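# Remove the cord from a flower bunch gently

## Task

Get the cord off the bunch of flowers, leaving the stems unbent and the blossoms unsquashed.

## Robot and tools

Robot: two arms, left_arm and right_arm, each ending in a two-finger parallel gripper. left_arm is on the +y side. Their bases sit at left_arm (+0.030, +0.343, +0.014) m and right_arm (-0.052, -0.281, +0.026) m in the scene frame, turned very slightly about z. Cameras, all 504x504: fixed cam_high and cam_low on a stand behind the arms, plus cam_left_wrist and cam_right_wrist on the wrists.

Frames: the scene frame has its origin at table-top height, halfway between the nominal bases, +x pointing out over the table, +z up. Arm names do not match image sides. Each arm reports its hand pose, velocities and targets in its own base frame. Fixed cameras and the table use the scene frame. Offsets you send are measured along the axes of that arm's current Hand target. On a gripper, the fingers point along its +z and spread along its y; end_effector_position is the spot between the pads, roughly 1 cm back from the tips.

execute_actions(actions, cameras): actions is a list of actions; each action is a table of up to 15 rows, one row per 1/30 s step, and a short table repeats its final row to fill 15 steps. Every row is a single flat list of 14 numbers, each in [-1, 1]: left_arm dx, dy, dz, rx, ry, rz, opening, then right_arm's seven in the same order. The six pose numbers are an offset, not a pose: they count from the Hand target the arm had when that action began, and every row of one action counts from that same start. The next action starts from the new Hand target, so sending the same offset again moves further. Scale: 1.0 equals 0.6 m for dx, dy, dz or 180 degrees; rx, ry, rz form one rotation vector. Opening is absolute: +1 is fully open (0.094 m), -1 shut. Sending six zeros for an arm re-requests its current Hand target; a 0 in the opening slot is a real command, so repeat the present opening to leave a gripper alone. Images come back only for an empty actions list or when cameras names them (["all"], a list of names, or []).

move(target, speed, blend, opening_speed, grip_force, blocking, cameras): target is one 14-number row laid out exactly as above, or a list of up to 15 such rows; every row is an offset from the Hand targets at the start of the move, not from the previous row. The gripper travels a straight line there, turning the shorter way. speed: top path speed in m/s, 0.002 to 2.9, default 0.25 (rotation capped at twice that in rad/s); one value or one per row. blend: corner rounding radius in m per row; 0 means stop at each row. opening_speed: rate of opening change per second on the -1..+1 scale, at least 0.2; use it to close gently. grip_force: newtons per finger pad, 10 to 50, one value or one per arm; it persists, and lower values make closing slow. blocking=false returns early while the move continues. A move lasts at most 10 s. It does not avoid obstacles or the other arm. The result adds a move: line saying how it ended (done, off_target, moving, held, fault) and which limits acted (paced means the commanded pose got clipped, held means steps were withheld).

wait(seconds 0 to 10): lets time pass with commands held. stop(): brakes a running move. zoom_image(camera, region=[x0, y0, x1, y1]) enlarges a pixel region, at most 504 each way, of that camera's newest image. finished_scene(scene) ends the current scene, given by its number; it is final.

Results: end_effector_position (m) and end_effector_quat_wxyz in the arm's base frame; Hand target (your last command after clipping, the base for the next offsets); Tool commands; grip_measured on the opening scale (reads slightly wide when empty, a bit narrow on a squeezed part); grip_effort_nm (motor effort, negative closing, not a pad force); Joint positions (last value is the measured opening in m), joint velocities (may be omitted when all are noise), joint torques (include gravity, wrap at ±28 N m for joints 1 to 3), motor temperatures, and, after actions, some step positions.

Behaviour: the orientation command is limited each step to 40 degrees from the measured one. Grippers lag, can overshoot speed, and often stop a few cm short from friction or weight; any new command, even zeros, asks again, and you can add the missing distance as an offset. A blocked arm keeps pushing until commanded back. Joint limits (rad): waist -2.618..3.054, shoulder 0..3.142, elbow 0..3.142, wrist pitch and yaw ±1.571, wrist roll ±2.094. Reported poses and camera calibrations can be off by a few cm or degrees.

Avoid: crushing blooms or bending stems (close slowly, use low grip_force on soft parts); letting anything fall off the table; dropping items or releasing moving ones; fast contacts, since speed and targets set past the contact both raise force; arms, grippers or wrist cameras touching each other; the wrist-camera cable rubbing objects, fixtures or the table; paths close to an arm's own base; long stretched holds that heat motors (MOTOR HOT at 75 °C, fold-up fault at 90 °C). Loose objects may occasionally get nudged.

Each tool is called after "Call:" as name(argument=value, ...), one argument or row to a line, values as JSON.

## Session

Call:
execute_actions(
  actions=[],
)

Scene clock: 0.00 s.
left_arm: end_effector_position=(+0.3996, +0.0198, +0.0898) grip_measured=+1.000 grip_effort_nm=n/a end_effector_quat_wxyz=(+0.568, -0.057, +0.819, +0.053) | right_arm: end_effector_position=(+0.3934, -0.0338, +0.0960) grip_measured=+1.000 grip_effort_nm=n/a end_effector_quat_wxyz=(+0.575, +0.080, +0.813, -0.052)
Joint positions: left_arm=[-0.036 1.571 0.383 0.825 -0.185 -0.047 0.094] | right_arm=[-0.014 1.532 0.36 0.827 0.164 0.067 0.094]
Joint velocities: within noise
Joint torques (N m): no reading
Motor temperatures (°C): left_arm=[28 31 43 34 29 32 32] | right_arm=[29 34 35 39 28 28 28]
Heat: left arm: 43 °C; right arm: 39 °C.
Hand target: left_arm +0.4009, +0.0199, +0.0929; +0.571, -0.057, +0.818, +0.053 | right_arm +0.3965, -0.0343, +0.1033; +0.583, +0.081, +0.807, -0.052
Tool commands: left_gripper/opening=+1.0 right_gripper/opening=+1.0
camera_calibration:
cam_left_wrist: T_world_to_cam=[[0.106523, -0.98721, -0.118617, -0.00816351], [-0.697774, 0.0107667, -0.716237, 0.3712], [0.708353, 0.159063, -0.687703, -0.120549], [0, 0, 0, 1]] pos_world=[0.345275, 0.0071192, 0.181997]
cam_right_wrist: T_world_to_cam=[[-0.210818, -0.973676, -0.0866649, 0.0598557], [-0.644385, 0.205092, -0.736685, 0.359055], [0.735067, -0.0994611, -0.67066, -0.128615], [0, 0, 0, 1]] pos_world=[0.338529, -0.0281514, 0.183441]

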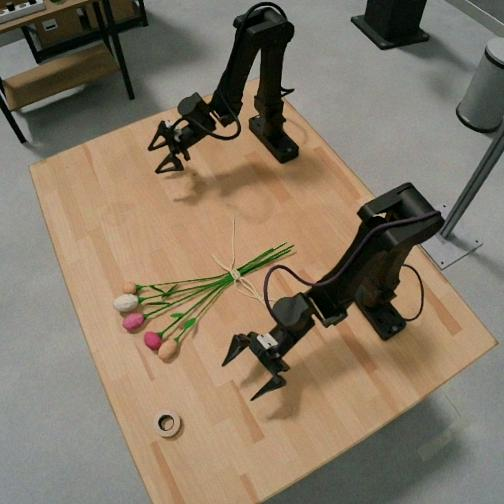

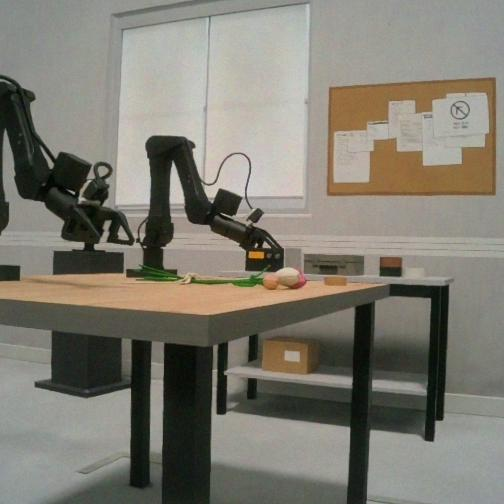

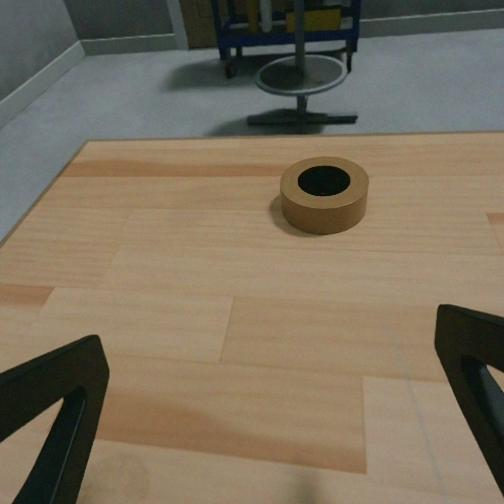

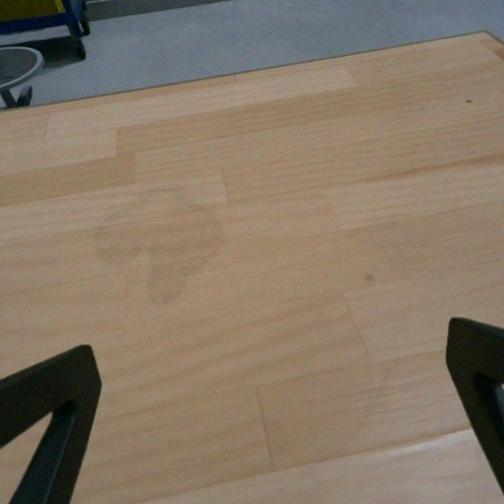

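Call:
zoom_image(
  camera="cam_high",
  region=[190, 200, 310, 320],
)

Call:
zoom_image(
  camera="cam_low",
  region=[120, 240, 320, 310],
)

Scaled by 4.200 from the camera's 504x504 image, which has a finer 720x720 frame.

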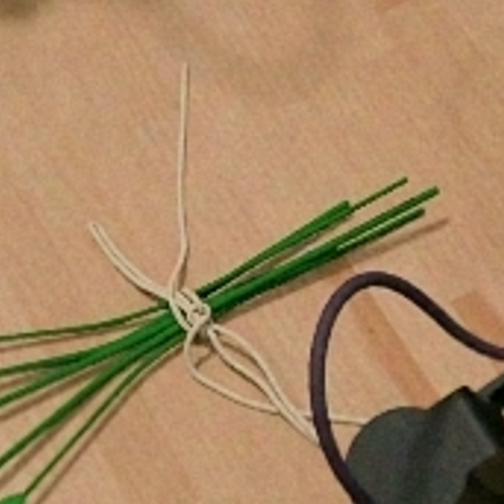

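Scaled by 2.520 from the camera's 504x504 image, which has a finer 720x720 frame.

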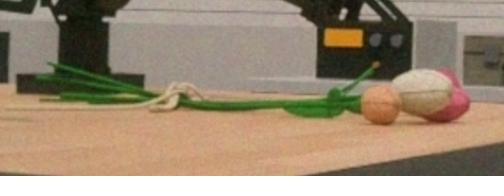

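Call:
move(
  target=[0,0,0,0,0,0,1,-0.019,0.443,-0.309,-0.256,0.138,-0.162,1],
  cameras=["cam_right_wrist"],
)

Scene clock: 19.13 s.
left_arm: end_effector_position=(+0.3996, +0.0198, +0.0898) grip_measured=+1.000 grip_effort_nm=0.04 end_effector_quat_wxyz=(+0.568, -0.057, +0.819, +0.053) | right_arm: end_effector_position=(+0.2765, +0.2521, +0.1643) grip_measured=+1.000 grip_effort_nm=-0.01 end_effector_quat_wxyz=(+0.352, -0.332, +0.865, +0.132)
Joint positions: left_arm=[-0.036 1.571 0.383 0.825 -0.185 -0.047 0.094] | right_arm=[0.742 1.298 0.944 -0.445 0.011 0.004 0.094]
Joint torques (N m): left_arm=[0.01 -5.98 6.32 1.44 -0.07 -0.02] | right_arm=[0.27 -3.1 9.92 1.28 -0.11 -0.06]
Heat: left arm: 45 °C; right arm: 43 °C.
Hand target: left_arm +0.4009, +0.0199, +0.0929; +0.571, -0.057, +0.818, +0.053 | right_arm +0.2780, +0.2588, +0.1752; +0.356, -0.339, +0.859, +0.140
Off the commanded pose: left_arm 0.003 m, 0 deg | right_arm 0.013 m, 1 deg.
move: off_target (right_arm)
camera_calibration:
cam_right_wrist: T_world_to_cam=[[0.624675, -0.778932, -0.0551974, 0.03422], [-0.739168, -0.56703, -0.363467, 0.43501], [0.251817, 0.267849, -0.929971, 0.115203], [0, 0, 0, 1]] pos_world=[0.271159, 0.242462, 0.267136]
Images, in order (width x height): cam_right_wrist 504x504.

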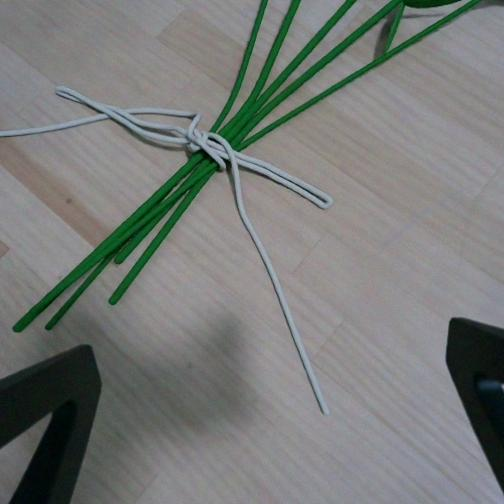

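Call:
zoom_image(
  camera="cam_right_wrist",
  region=[150, 80, 290, 220],
)

Call:
zoom_image(
  camera="cam_right_wrist",
  region=[0, 50, 200, 250],
)

Scaled by 3.600 from the camera's 504x504 image, which has a finer 720x720 frame.

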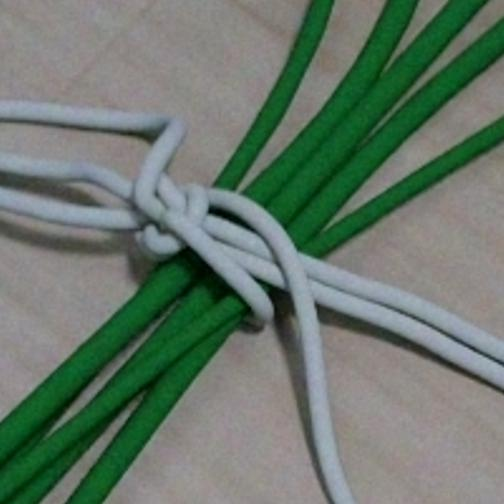

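Scaled by 2.520 from the camera's 504x504 image, which has a finer 720x720 frame.

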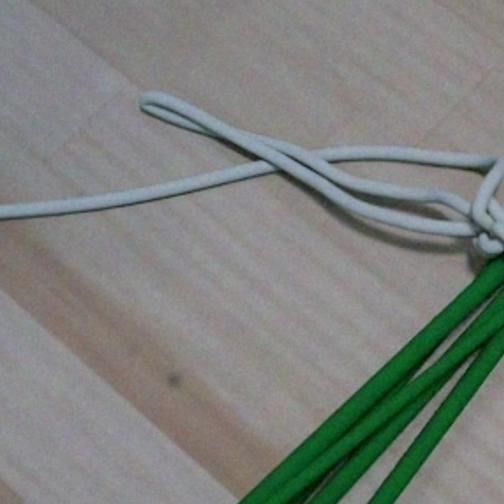

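Call:
wait(
  seconds=0,
  cameras=["cam_high","cam_right_wrist"],
)

Scene clock: 24.77 s.
left_arm: end_effector_position=(+0.3996, +0.0198, +0.0898) grip_measured=+1.000 grip_effort_nm=0.04 end_effector_quat_wxyz=(+0.568, -0.057, +0.819, +0.053) | right_arm: end_effector_position=(+0.2764, +0.2520, +0.1642) grip_measured=+1.000 grip_effort_nm=-0.01 end_effector_quat_wxyz=(+0.352, -0.332, +0.865, +0.132)
Joint positions: left_arm=[-0.036 1.571 0.383 0.825 -0.185 -0.047 0.094] | right_arm=[0.742 1.298 0.944 -0.445 0.011 0.004 0.094]
Joint torques (N m): left_arm=[0.03 -5.96 6.28 1.43 -0.06 0] | right_arm=[0.27 -3.08 9.92 1.24 -0.11 -0.06]
Heat: left arm: 46 °C; right arm: 43 °C.
Hand target: left_arm +0.4009, +0.0199, +0.0929; +0.571, -0.057, +0.818, +0.053 | right_arm +0.2780, +0.2588, +0.1752; +0.356, -0.339, +0.859, +0.140
Tool commands: left_gripper/opening=+1.0 right_gripper/opening=+1.0
Off the commanded pose: left_arm 0.003 m, 0 deg | right_arm 0.013 m, 1 deg.
camera_calibration:
cam_right_wrist: T_world_to_cam=[[0.624675, -0.77893, -0.0552187, 0.034142], [-0.739275, -0.567134, -0.363087, 0.434869], [0.251503, 0.267633, -0.930118, 0.115314], [0, 0, 0, 1]] pos_world=[0.271158, 0.242361, 0.267036]
Images, in order (width x height): cam_high 504x504, cam_right_wrist 504x504.

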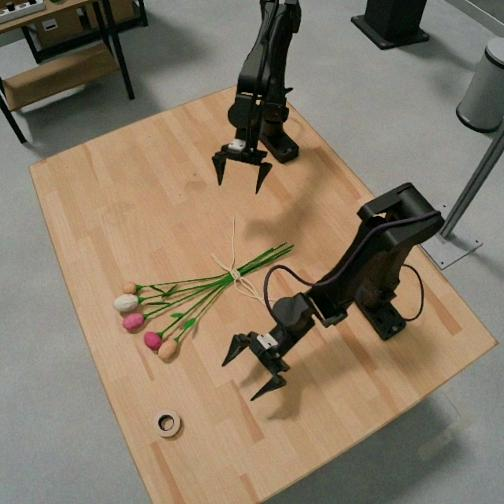

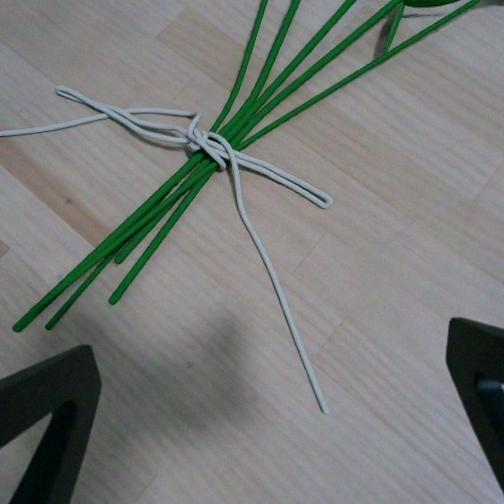

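Call:
move(
  target=[0,0,0,0,0,0,1,0.117,-0.067,0.083,-0.058,0.0827,-0.0747,0.2],
  cameras=["cam_right_wrist","cam_low","cam_high"],
)

Scene clock: 39.60 s.
left_arm: end_effector_position=(+0.3996, +0.0198, +0.0898) grip_measured=+1.000 grip_effort_nm=0.04 end_effector_quat_wxyz=(+0.568, -0.057, +0.819, +0.053) | right_arm: end_effector_position=(+0.2917, +0.2153, +0.0832) grip_measured=+0.202 grip_effort_nm=-0.12 end_effector_quat_wxyz=(+0.224, -0.479, +0.840, +0.120)
Joint positions: left_arm=[-0.036 1.571 0.383 0.825 -0.185 -0.047 0.094] | right_arm=[0.517 1.538 0.979 -0.551 -0.234 -0.464 0.056]
Joint torques (N m): left_arm=[-0.03 -5.91 6.28 1.41 -0.06 0] | right_arm=[-0.49 -4.25 9.24 0.72 -0.35 -0.1]
Motor temperatures (°C): left_arm=[28 33 46 37 29 32 31] | right_arm=[29 35 41 43 28 27 28]
Heat: left arm: 46 °C; right arm: 43 °C.
Hand target: left_arm +0.4009, +0.0199, +0.0929; +0.571, -0.057, +0.818, +0.053 | right_arm +0.2950, +0.2196, +0.0905; +0.224, -0.483, +0.836, +0.130
Off the commanded pose: left_arm 0.003 m, 0 deg | right_arm 0.009 m, 1 deg.
move: done
camera_calibration:
cam_right_wrist: T_world_to_cam=[[0.820919, -0.570178, -0.0314406, -0.112591], [-0.569662, -0.813861, -0.114518, 0.378867], [0.0397077, 0.111921, -0.992923, 0.146466], [0, 0, 0, 1]] pos_world=[0.302438, 0.227756, 0.185277]
Images, in order (width x height): cam_high 504x504, cam_low 504x504, cam_right_wrist 504x504.

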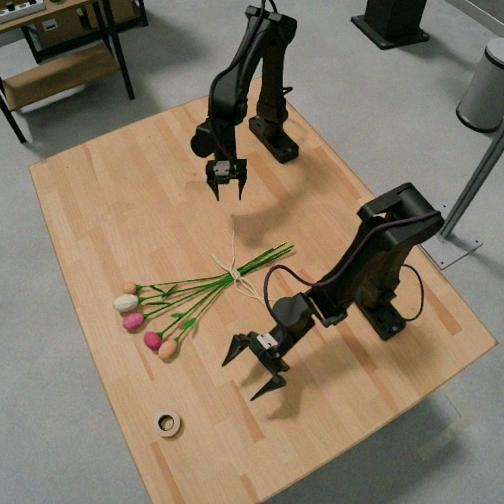

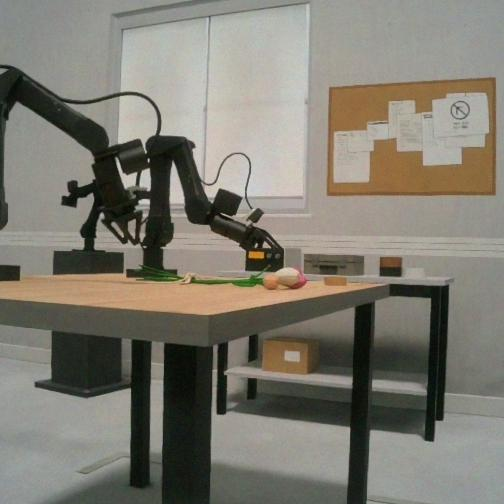

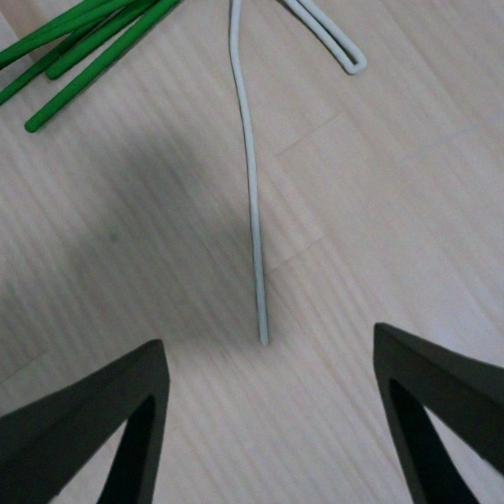

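Call:
move(
  target=[-0.013,-0.242,-0.37,0.214,0.2786,0.2243,0.5,0.0055,-0.004,0.093,0,0,0,-0.2],
  cameras=["all"],
)

Scene clock: 50.70 s.
left_arm: end_effector_position=(+0.2198, -0.1517, +0.1656) grip_measured=+0.503 grip_effort_nm=-0.12 end_effector_quat_wxyz=(+0.118, +0.370, +0.920, -0.043) | right_arm: end_effector_position=(+0.3141, +0.2377, +0.0466) grip_measured=-0.198 grip_effort_nm=-0.12 end_effector_quat_wxyz=(+0.233, -0.483, +0.835, +0.124)
Joint positions: left_arm=[-0.582 1.324 1.217 -1.216 0.038 0.178 0.071] | right_arm=[0.539 1.698 0.979 -0.367 -0.234 -0.452 0.038]
Joint torques (N m): left_arm=[-0.62 -3.37 10.59 0.16 0.11 0.1] | right_arm=[0.54 -5.16 5.79 1.05 -0.18 0.09]
Heat: left arm: 47 °C; right arm: 42 °C.
Hand target: left_arm +0.2201, -0.1570, +0.1733; +0.120, +0.379, +0.916, -0.050 | right_arm +0.3097, +0.2401, +0.0406; +0.224, -0.483, +0.836, +0.129
Off the commanded pose: left_arm 0.009 m, 1 deg | right_arm 0.008 m, 1 deg.
move: done
camera_calibration:
cam_left_wrist: T_world_to_cam=[[-0.763906, -0.644841, -0.0250524, 0.0784497], [-0.640262, 0.752484, 0.154378, 0.25754], [-0.0806979, 0.133971, -0.987694, 0.305445], [0, 0, 0, 1]] pos_world=[0.24947, -0.184128, 0.263893]
cam_right_wrist: T_world_to_cam=[[0.827293, -0.561086, -0.0277305, -0.123791], [-0.559253, -0.817913, -0.13511, 0.404352], [0.0531271, 0.127284, -0.990443, 0.0986975], [0, 0, 0, 1]] pos_world=[0.323303, 0.248705, 0.148953]

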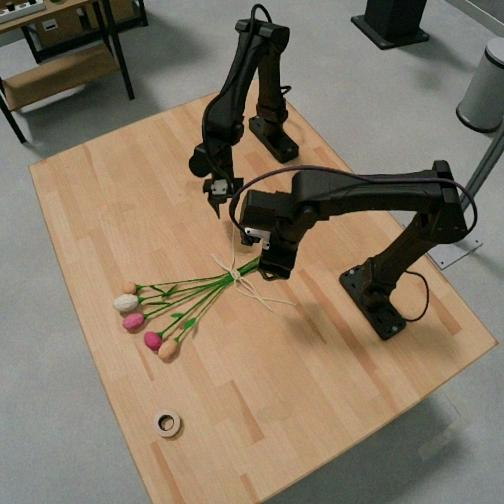

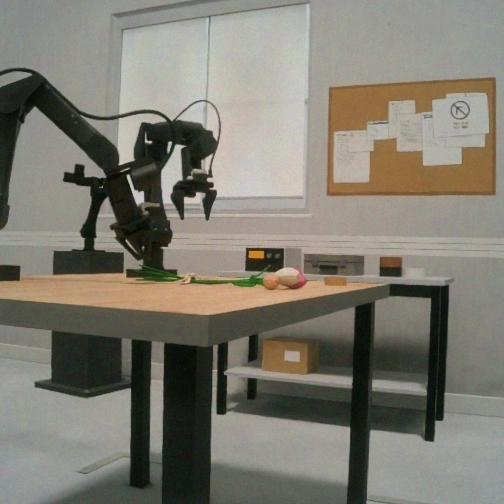

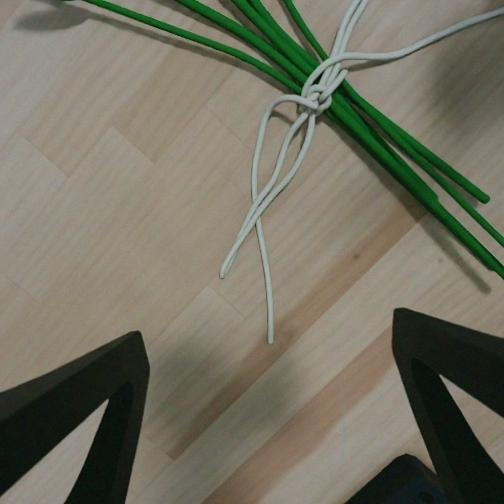

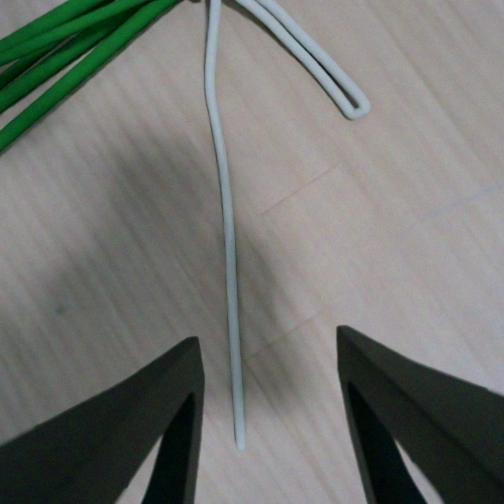

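Call:
move(
  target=[0.0973,0,0.1463,0,0,0,0,0.0212,0.0155,0.0455,0,0,0,-0.2],
  speed=0.15,
  cameras=["all"],
)

Scene clock: 58.77 s.
left_arm: end_effector_position=(+0.1968, -0.1335, +0.0734) grip_measured=+0.003 grip_effort_nm=-0.12 end_effector_quat_wxyz=(+0.112, +0.378, +0.918, -0.043) | right_arm: end_effector_position=(+0.3084, +0.2471, +0.0183) grip_measured=-0.198 grip_effort_nm=-0.12 end_effector_quat_wxyz=(+0.234, -0.484, +0.834, +0.128)
Joint positions: left_arm=[-0.565 1.231 0.788 -0.891 0.046 0.209 0.047] | right_arm=[0.57 1.757 0.913 -0.233 -0.228 -0.424 0.038]
Joint torques (N m): left_arm=[0.85 -4.93 5.56 0.47 0.11 0.12] | right_arm=[0.51 -5.37 5.07 1.1 -0.1 0.1]
Heat: left arm: 48 °C; right arm: 42 °C.
Hand target: left_arm +0.1963, -0.1332, +0.0734; +0.120, +0.379, +0.916, -0.050 | right_arm +0.3028, +0.2470, +0.0105; +0.224, -0.483, +0.836, +0.130
Off the commanded pose: left_arm 0.001 m, 1 deg | right_arm 0.009 m, 1 deg.
move: done
camera_calibration:
cam_left_wrist: T_world_to_cam=[[-0.774182, -0.632581, -0.0219742, 0.0738787], [-0.626893, 0.761499, 0.164698, 0.241207], [-0.0874516, 0.141282, -0.986099, 0.212341], [0, 0, 0, 1]] pos_world=[0.226976, -0.166944, 0.171286]
cam_right_wrist: T_world_to_cam=[[0.829707, -0.557245, -0.0326311, -0.116105], [-0.55575, -0.819183, -0.141709, 0.404367], [0.0522359, 0.135712, -0.98937, 0.0679425], [0, 0, 0, 1]] pos_world=[0.317512, 0.257331, 0.120734]

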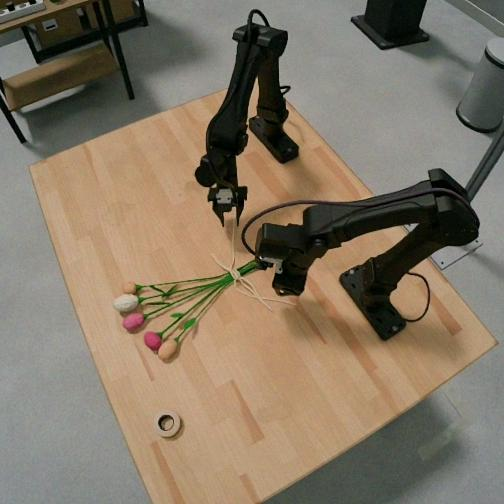

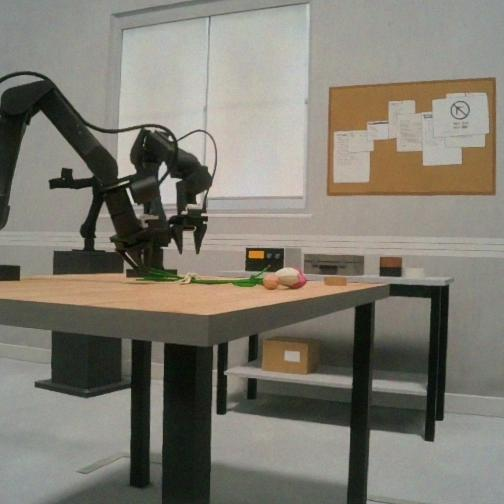

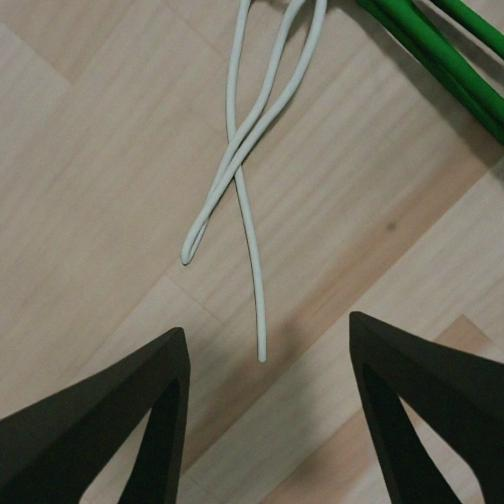

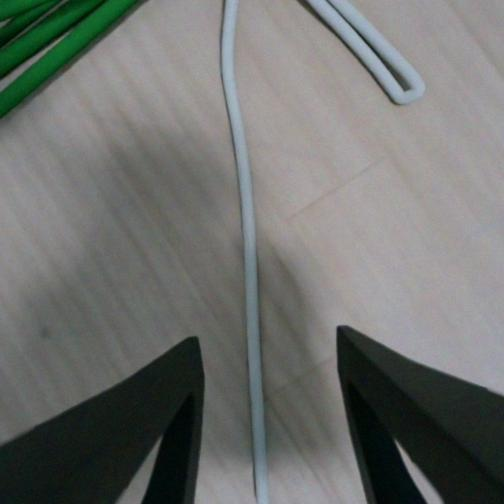

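Call:
move(
  target=[0.0173,0.0082,0.0695,0,0,0,0,0.0097,0.005,0.0175,0,0,0,-0.2],
  speed=0.06,
  cameras=["cam_left_wrist","cam_right_wrist","cam_low"],
)

Scene clock: 63.30 s.
left_arm: end_effector_position=(+0.2024, -0.1314, +0.0360) grip_measured=+0.003 grip_effort_nm=-0.12 end_effector_quat_wxyz=(+0.125, +0.377, +0.917, -0.045) | right_arm: end_effector_position=(+0.3065, +0.2491, +0.0069) grip_measured=-0.198 grip_effort_nm=-0.12 end_effector_quat_wxyz=(+0.235, -0.484, +0.833, +0.128)
Joint positions: left_arm=[-0.541 1.272 0.654 -0.691 0.052 0.233 0.047] | right_arm=[0.578 1.782 0.887 -0.178 -0.224 -0.416 0.038]
Joint torques (N m): left_arm=[0.8 -2.82 5.27 0.54 0.12 0.11] | right_arm=[0.54 -5.34 4.9 1.08 -0.1 0.1]
Heat: left arm: 47 °C; right arm: 41 °C.
Hand target: left_arm +0.2002, -0.1303, +0.0304; +0.120, +0.379, +0.916, -0.050 | right_arm +0.3003, +0.2487, -0.0016; +0.224, -0.483, +0.836, +0.130
Off the commanded pose: left_arm 0.006 m, 1 deg | right_arm 0.010 m, 1 deg.
move: done
camera_calibration:
cam_left_wrist: T_world_to_cam=[[-0.773594, -0.632963, -0.0301651, 0.0786915], [-0.63023, 0.763548, 0.14073, 0.251112], [-0.0660444, 0.127879, -0.989588, 0.169634], [0, 0, 0, 1]] pos_world=[0.230337, -0.16362, 0.134902]
cam_right_wrist: T_world_to_cam=[[0.829688, -0.557306, -0.0320637, -0.113715], [-0.555654, -0.818992, -0.143182, 0.403241], [0.0535362, 0.136613, -0.989177, 0.055948], [0, 0, 0, 1]] pos_world=[0.315415, 0.259233, 0.109433]
Images, in order (width x height): cam_low 504x504, cam_left_wrist 504x504, cam_right_wrist 504x504.

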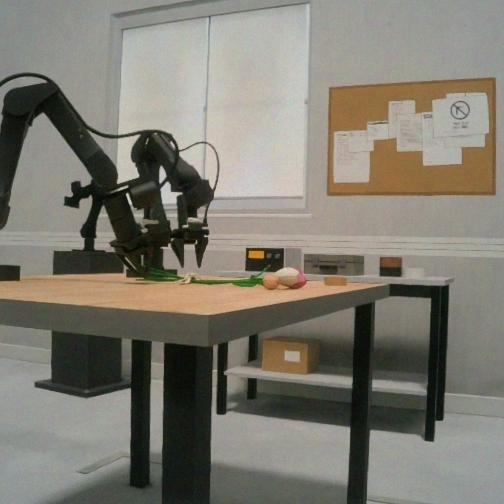

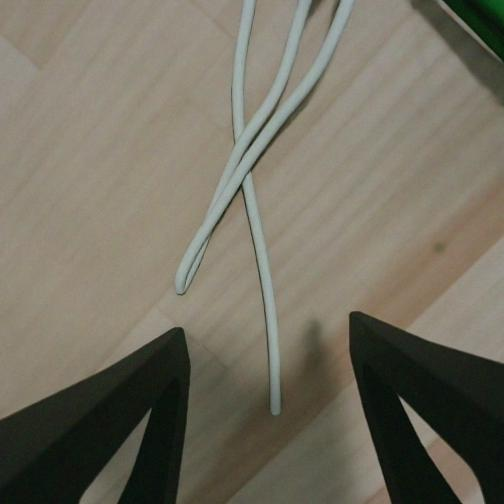

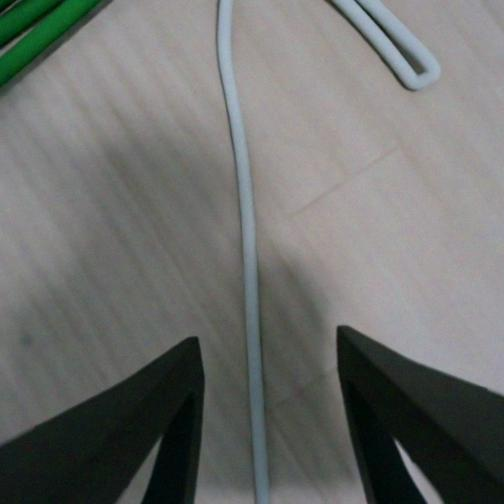

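Call:
move(
  target=[0.0069,0,0.0257,0,0,0,-0.4,0.0083,0,0.0144,0,0,0,-0.4],
  speed=0.04,
  cameras=["cam_left_wrist","cam_right_wrist","cam_low"],
)

Scene clock: 66.37 s.
left_arm: end_effector_position=(+0.2028, -0.1318, +0.0202) grip_measured=-0.397 grip_effort_nm=-0.12 end_effector_quat_wxyz=(+0.125, +0.377, +0.916, -0.046) | right_arm: end_effector_position=(+0.3066, +0.2490, -0.0034) grip_measured=-0.398 grip_effort_nm=-0.12 end_effector_quat_wxyz=(+0.235, -0.483, +0.834, +0.128)
Joint positions: left_arm=[-0.541 1.305 0.607 -0.611 0.052 0.233 0.028] | right_arm=[0.578 1.809 0.871 -0.136 -0.223 -0.416 0.028]
Joint torques (N m): left_arm=[0.83 -2.85 5.09 0.55 0.13 0.11] | right_arm=[0.55 -5.44 4.78 1.11 -0.11 0.1]
Heat: left arm: 47 °C; right arm: 42 °C.
Hand target: left_arm +0.2002, -0.1303, +0.0145; +0.120, +0.379, +0.916, -0.050 | right_arm +0.3004, +0.2487, -0.0115; +0.224, -0.483, +0.836, +0.129
Off the commanded pose: left_arm 0.006 m, 1 deg | right_arm 0.010 m, 1 deg.
move: done
camera_calibration:
cam_left_wrist: T_world_to_cam=[[-0.773889, -0.632597, -0.0302834, 0.078479], [-0.629962, 0.763985, 0.139551, 0.253951], [-0.0651434, 0.127074, -0.989752, 0.153842], [0, 0, 0, 1]] pos_world=[0.230735, -0.163919, 0.119203]
cam_right_wrist: T_world_to_cam=[[0.829385, -0.557747, -0.0322178, -0.113985], [-0.556154, -0.818791, -0.142386, 0.401901], [0.0530356, 0.136011, -0.989287, 0.046075], [0, 0, 0, 1]] pos_world=[0.315612, 0.259231, 0.099134]
Images, in order (width x height): cam_low 504x504, cam_left_wrist 504x504, cam_right_wrist 504x504.

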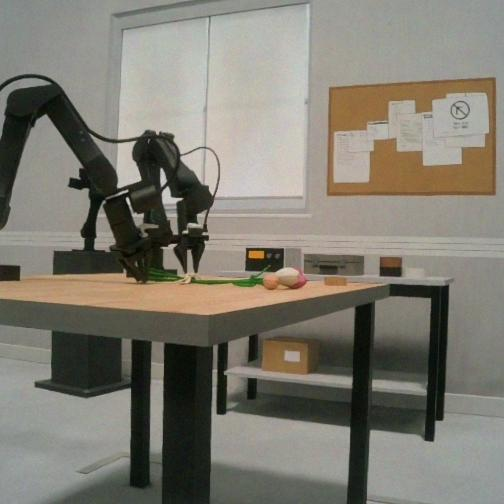

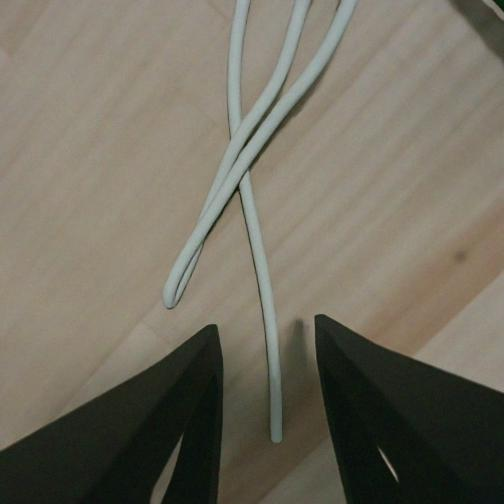

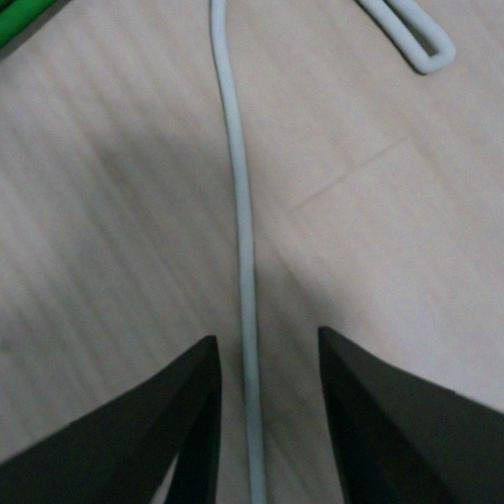

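Call:
move(
  target=[0.0052,0,0.0193,0,0,0,-0.4,0.0067,0.005,0.0115,0,0,0,-0.4],
  speed=0.03,
  cameras=["cam_left_wrist","cam_right_wrist"],
)

Call:
zoom_image(
  camera="cam_right_wrist",
  region=[150, 250, 400, 500],
)

Call:
zoom_image(
  camera="cam_left_wrist",
  region=[150, 230, 400, 480],
)

Scene clock: 69.87 s.
left_arm: end_effector_position=(+0.2031, -0.1319, +0.0082) grip_measured=-0.397 grip_effort_nm=-0.12 end_effector_quat_wxyz=(+0.125, +0.378, +0.916, -0.046) | right_arm: end_effector_position=(+0.3080, +0.2532, -0.0060) grip_measured=-0.398 grip_effort_nm=-0.12 end_effector_quat_wxyz=(+0.243, -0.483, +0.831, +0.129)
Joint positions: left_arm=[-0.541 1.335 0.575 -0.548 0.052 0.233 0.028] | right_arm=[0.586 1.822 0.862 -0.096 -0.221 -0.409 0.028]
Joint torques (N m): left_arm=[0.83 -3.02 4.83 0.53 0.1 0.12] | right_arm=[0.59 -5.09 4.1 1.08 -0.09 0.1]
Heat: left arm: 46 °C; right arm: 42 °C.
Hand target: left_arm +0.2002, -0.1303, +0.0025; +0.120, +0.379, +0.916, -0.050 | right_arm +0.2978, +0.2502, -0.0194; +0.224, -0.483, +0.836, +0.130
Off the commanded pose: left_arm 0.007 m, 1 deg | right_arm 0.017 m, 2 deg.
move: off_target (right_arm)
camera_calibration:
cam_left_wrist: T_world_to_cam=[[-0.774076, -0.632364, -0.0303826, 0.0782987], [-0.629743, 0.764162, 0.139574, 0.255804], [-0.0650439, 0.127174, -0.989745, 0.141984], [0, 0, 0, 1]] pos_world=[0.230935, -0.164019, 0.107203]
cam_right_wrist: T_world_to_cam=[[0.830294, -0.556709, -0.0262182, -0.113408], [-0.553292, -0.817722, -0.158742, 0.404485], [0.0669338, 0.146309, -0.986972, 0.0359554], [0, 0, 0, 1]] pos_world=[0.315554, 0.262361, 0.0967224]
Images, in order (width x height): cam_left_wrist 504x504, cam_right_wrist 504x504.

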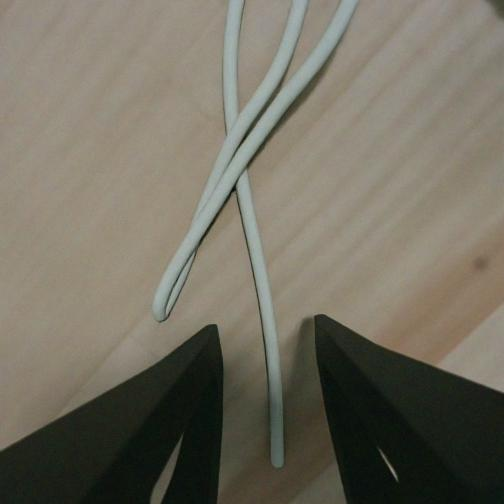

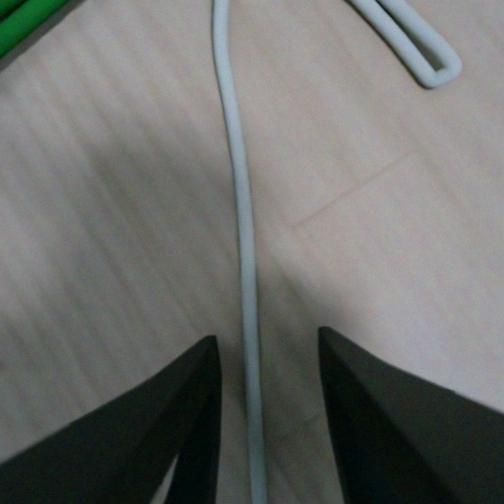

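Scaled by 2.016 from the camera's 504x504 image, which has a finer 720x720 frame.

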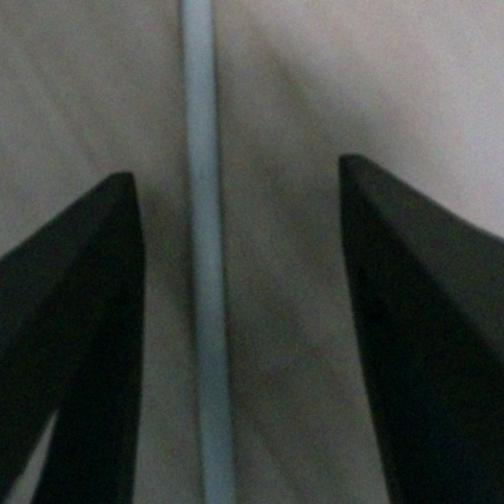

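Scaled by 2.016 from the camera's 504x504 image, which has a finer 720x720 frame.

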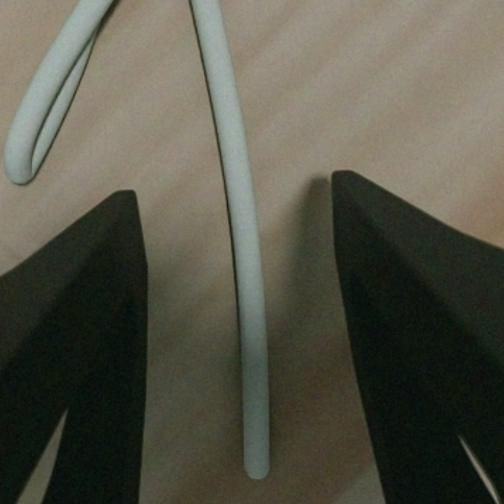

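Call:
move(
  target=[0.0032,0,0.012,0,0,0,-0.4,-0.0042,0,-0.0072,0,0,0,-0.4],
  speed=0.03,
  grip_force=30,
)

Scene clock: 72.77 s.
left_arm: end_effector_position=(+0.2034, -0.1321, +0.0008) grip_measured=-0.397 grip_effort_nm=-0.12 end_effector_quat_wxyz=(+0.126, +0.378, +0.916, -0.046) | right_arm: end_effector_position=(+0.3080, +0.2532, -0.0061) grip_measured=-0.398 grip_effort_nm=-0.12 end_effector_quat_wxyz=(+0.243, -0.483, +0.831, +0.129)
Joint positions: left_arm=[-0.541 1.356 0.556 -0.507 0.052 0.233 0.028] | right_arm=[0.586 1.822 0.862 -0.096 -0.221 -0.408 0.028]
Joint torques (N m): left_arm=[0.85 -3.06 4.74 0.55 0.12 0.13] | right_arm=[0.62 -6.09 4.64 0.88 -0.09 0.11]
Heat: left arm: 46 °C; right arm: 41 °C.
Hand target: left_arm +0.2003, -0.1303, -0.0049; +0.120, +0.379, +0.916, -0.050 | right_arm +0.2977, +0.2502, -0.0145; +0.224, -0.483, +0.837, +0.130
Off the commanded pose: left_arm 0.007 m, 1 deg | right_arm 0.013 m, 2 deg.
grip_force (N): 30, 30
move: off_target (right_arm)

Call:
move(
  target=[
    [0.0019,0,0.0072,0,0,0,-0.4,0,0,0,0,0,0,-0.4],
    [0.0019,0,0.0072,0,0,0,-1,0,0,0,0,0,0,-1],
  ],
  speed=0.03,
  cameras=["cam_left_wrist","cam_right_wrist"],
)

Scene clock: 76.60 s.
left_arm: end_effector_position=(+0.2056, -0.1363, +0.0002) grip_measured=-0.908 grip_effort_nm=-0.58 end_effector_quat_wxyz=(+0.132, +0.379, +0.914, -0.053) | right_arm: end_effector_position=(+0.3083, +0.2528, -0.0063) grip_measured=-0.916 grip_effort_nm=-0.65 end_effector_quat_wxyz=(+0.243, -0.483, +0.832, +0.127)
Joint positions: left_arm=[-0.541 1.362 0.552 -0.482 0.066 0.236 0.004] | right_arm=[0.586 1.822 0.862 -0.096 -0.218 -0.408 0.004]
Joint torques (N m): left_arm=[0.77 -2.77 4.12 0.53 0 0.09] | right_arm=[0.59 -6.08 4.62 0.88 -0.11 0.1]
Heat: left arm: 46 °C; right arm: 41 °C.
Hand target: left_arm +0.2002, -0.1304, -0.0094; +0.120, +0.379, +0.916, -0.050 | right_arm +0.2978, +0.2501, -0.0145; +0.224, -0.483, +0.837, +0.129
Off the commanded pose: left_arm 0.012 m, 1 deg | right_arm 0.014 m, 2 deg.
grip_force (N): 30, 30
move: off_target (left_arm, right_arm); target 2's new opening was sent with right_arm's hand 0.014 m and 2 deg from that target
camera_calibration:
cam_left_wrist: T_world_to_cam=[[-0.777598, -0.628299, -0.024134, 0.0784904], [-0.626195, 0.770387, 0.119932, 0.262019], [-0.0567607, 0.108372, -0.992489, 0.130528], [0, 0, 0, 1]] pos_world=[0.232518, -0.166686, 0.100017]
cam_right_wrist: T_world_to_cam=[[0.829116, -0.558547, -0.0243338, -0.113106], [-0.554923, -0.816879, -0.157383, 0.404596], [0.0680281, 0.143992, -0.987238, 0.0359628], [0, 0, 0, 1]] pos_world=[0.315851, 0.262153, 0.0964281]
Images, in order (width x height): cam_left_wrist 504x504, cam_right_wrist 504x504.

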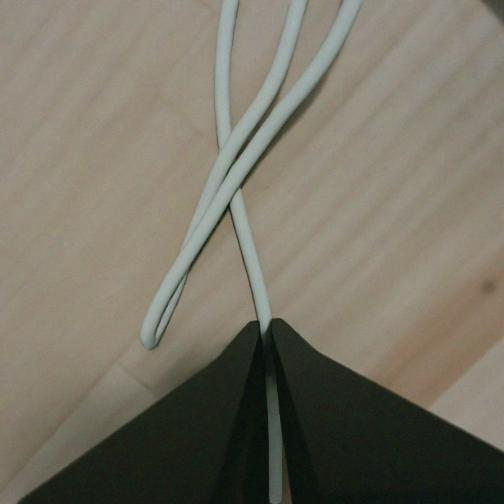

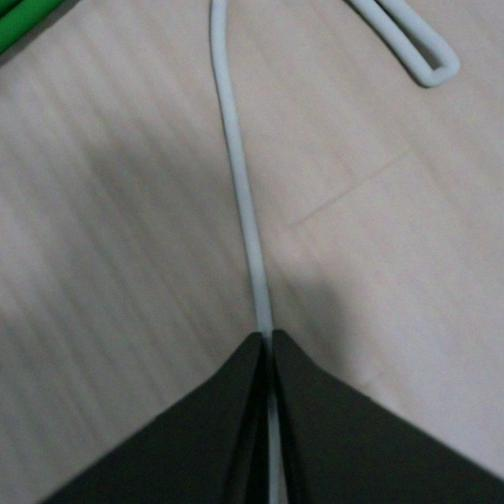

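Call:
move(
  target=[-0.0095,0,-0.0354,0,0,0,-1,0.0608,0.002,-0.089,0,0,0,-1],
  speed=0.06,
  cameras=["all"],
)

Scene clock: 80.73 s.
left_arm: end_effector_position=(+0.1909, -0.1275, +0.0004) grip_measured=-0.909 grip_effort_nm=-0.62 end_effector_quat_wxyz=(+0.104, +0.380, +0.918, -0.049) | right_arm: end_effector_position=(+0.2755, +0.2027, +0.0108) grip_measured=-0.917 grip_effort_nm=-0.67 end_effector_quat_wxyz=(+0.229, -0.480, +0.838, +0.120)
Joint positions: left_arm=[-0.541 1.338 0.552 -0.564 0.066 0.236 0.004] | right_arm=[0.505 1.6 0.709 -0.21 -0.241 -0.477 0.004]
Joint velocities: left_arm=[0.002 -0.012 0.012 0.154 -0.051 0.022 0] | right_arm=[within noise]
Joint torques (N m): left_arm=[0.85 -5.27 9.33 0.11 -0.01 0.09] | right_arm=[-0.57 -7.04 4.78 0.8 -0.34 -0.11]
Heat: left arm: 46 °C; right arm: 41 °C.
Hand target: left_arm +0.2002, -0.1303, +0.0126; +0.120, +0.379, +0.916, -0.050 | right_arm +0.2675, +0.2003, +0.0134; +0.224, -0.483, +0.837, +0.130
Off the commanded pose: left_arm 0.016 m, 2 deg | right_arm 0.009 m, 1 deg.
grip_force (N): 30, 30
move: off_target (left_arm)
camera_calibration:
cam_left_wrist: T_world_to_cam=[[-0.778511, -0.627617, -0.00420698, 0.0729233], [-0.618601, 0.76616, 0.174162, 0.244028], [-0.106084, 0.138189, -0.984708, 0.142148], [0, 0, 0, 1]] pos_world=[0.222807, -0.16084, 0.0977808]
cam_right_wrist: T_world_to_cam=[[0.82256, -0.568067, -0.0263463, -0.1097], [-0.566509, -0.814502, -0.125113, 0.350469], [0.0496132, 0.117838, -0.991793, 0.0727096], [0, 0, 0, 1]] pos_world=[0.285171, 0.214573, 0.113071]

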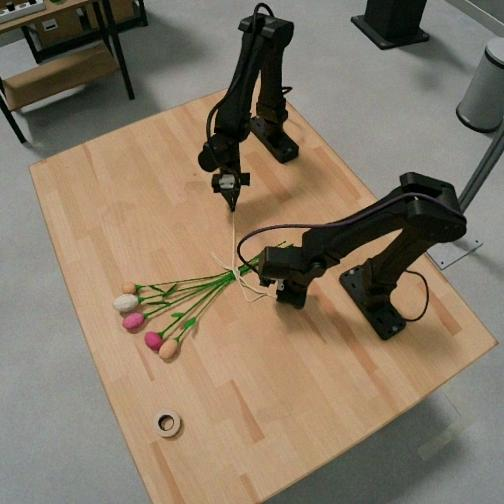

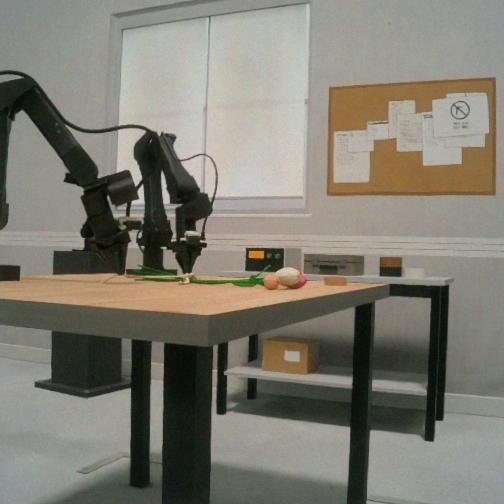

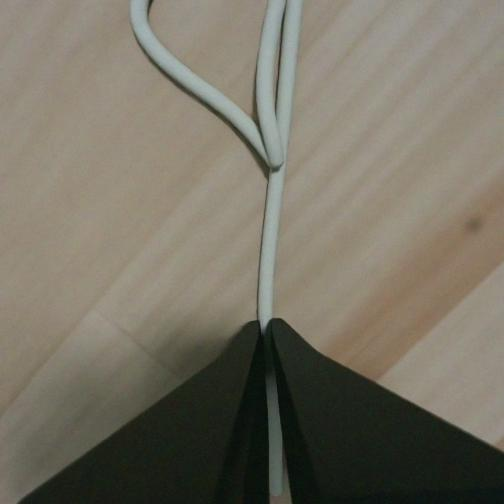

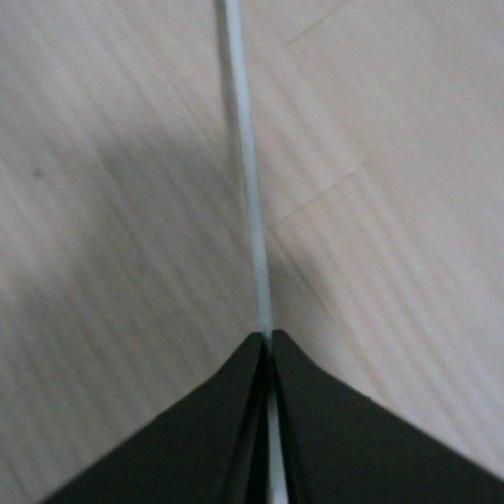

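Call:
zoom_image(
  camera="cam_high",
  region=[190, 190, 310, 310],
)

Scaled by 4.200 from the camera's 504x504 image, which has a finer 720x720 frame.

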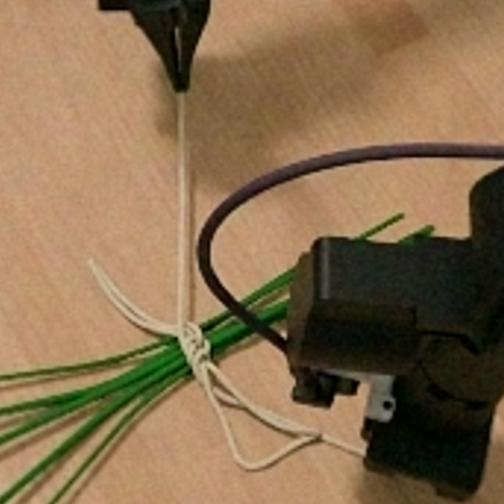

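Call:
move(
  target=[-0.0086,0,-0.032,0,0,0,-1,0.05,0.002,-0.073,0,0,0,-1],
  speed=0.06,
  cameras=["all"],
)

Call:
zoom_image(
  camera="cam_high",
  region=[190, 190, 310, 310],
)

Scene clock: 84.83 s.
left_arm: end_effector_position=(+0.1913, -0.1277, +0.0196) grip_measured=-0.910 grip_effort_nm=-0.62 end_effector_quat_wxyz=(+0.102, +0.380, +0.918, -0.049) | right_arm: end_effector_position=(+0.2519, +0.1608, +0.0362) grip_measured=-0.917 grip_effort_nm=-0.67 end_effector_quat_wxyz=(+0.231, -0.480, +0.838, +0.118)
Joint positions: left_arm=[-0.541 1.296 0.61 -0.667 0.066 0.236 0.004] | right_arm=[0.393 1.376 0.631 -0.381 -0.287 -0.582 0.004]
Joint torques (N m): left_arm=[0.87 -5.16 9.69 0.12 -0.01 0.09] | right_arm=[-0.57 -5.24 5.11 0.7 -0.4 -0.08]
Heat: left arm: 46 °C; right arm: 41 °C.
Hand target: left_arm +0.2003, -0.1304, +0.0325; +0.120, +0.379, +0.916, -0.050 | right_arm +0.2425, +0.1594, +0.0364; +0.224, -0.483, +0.837, +0.130
Off the commanded pose: left_arm 0.016 m, 2 deg | right_arm 0.010 m, 2 deg.
grip_force (N): 30, 30
move: off_target (left_arm)
camera_calibration:
cam_left_wrist: T_world_to_cam=[[-0.778533, -0.627595, -0.00327615, 0.0731213], [-0.618175, 0.765925, 0.176688, 0.240938], [-0.108379, 0.139583, -0.984261, 0.161858], [0, 0, 0, 1]] pos_world=[0.223411, -0.161243, 0.116979]
cam_right_wrist: T_world_to_cam=[[0.82235, -0.568572, -0.0216022, -0.113422], [-0.566385, -0.814381, -0.126463, 0.306166], [0.0543108, 0.116232, -0.991736, 0.103061], [0, 0, 0, 1]] pos_world=[0.261083, 0.172869, 0.138478]

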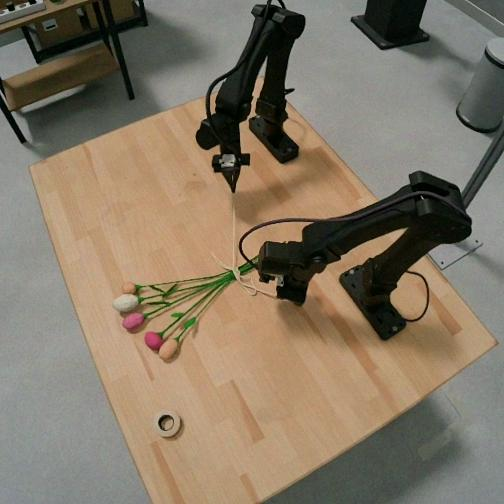

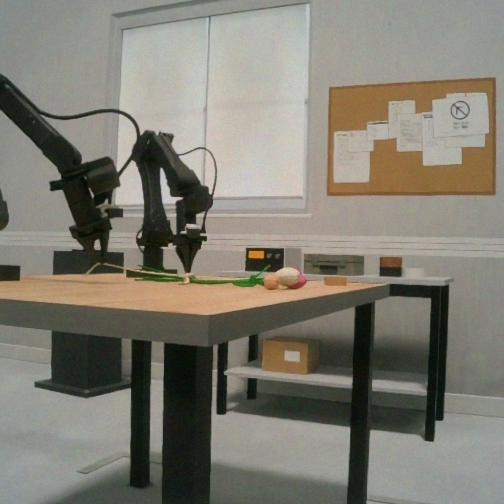

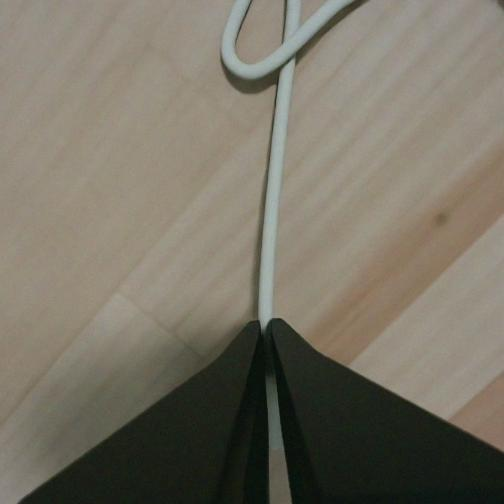

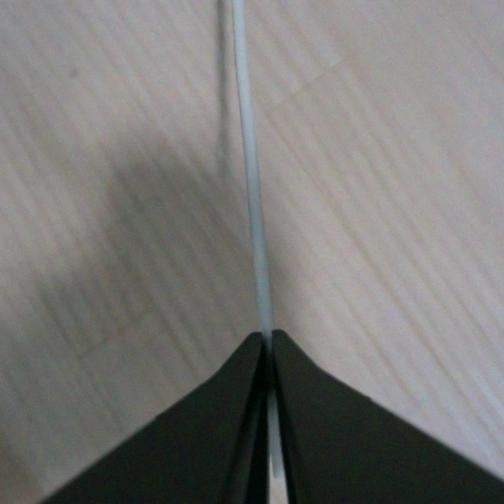

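Scaled by 4.200 from the camera's 504x504 image, which has a finer 720x720 frame.

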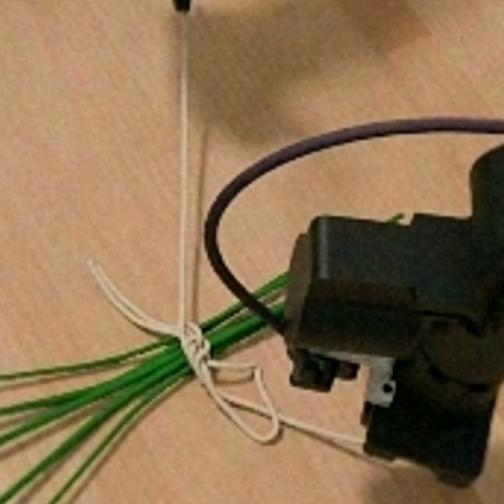

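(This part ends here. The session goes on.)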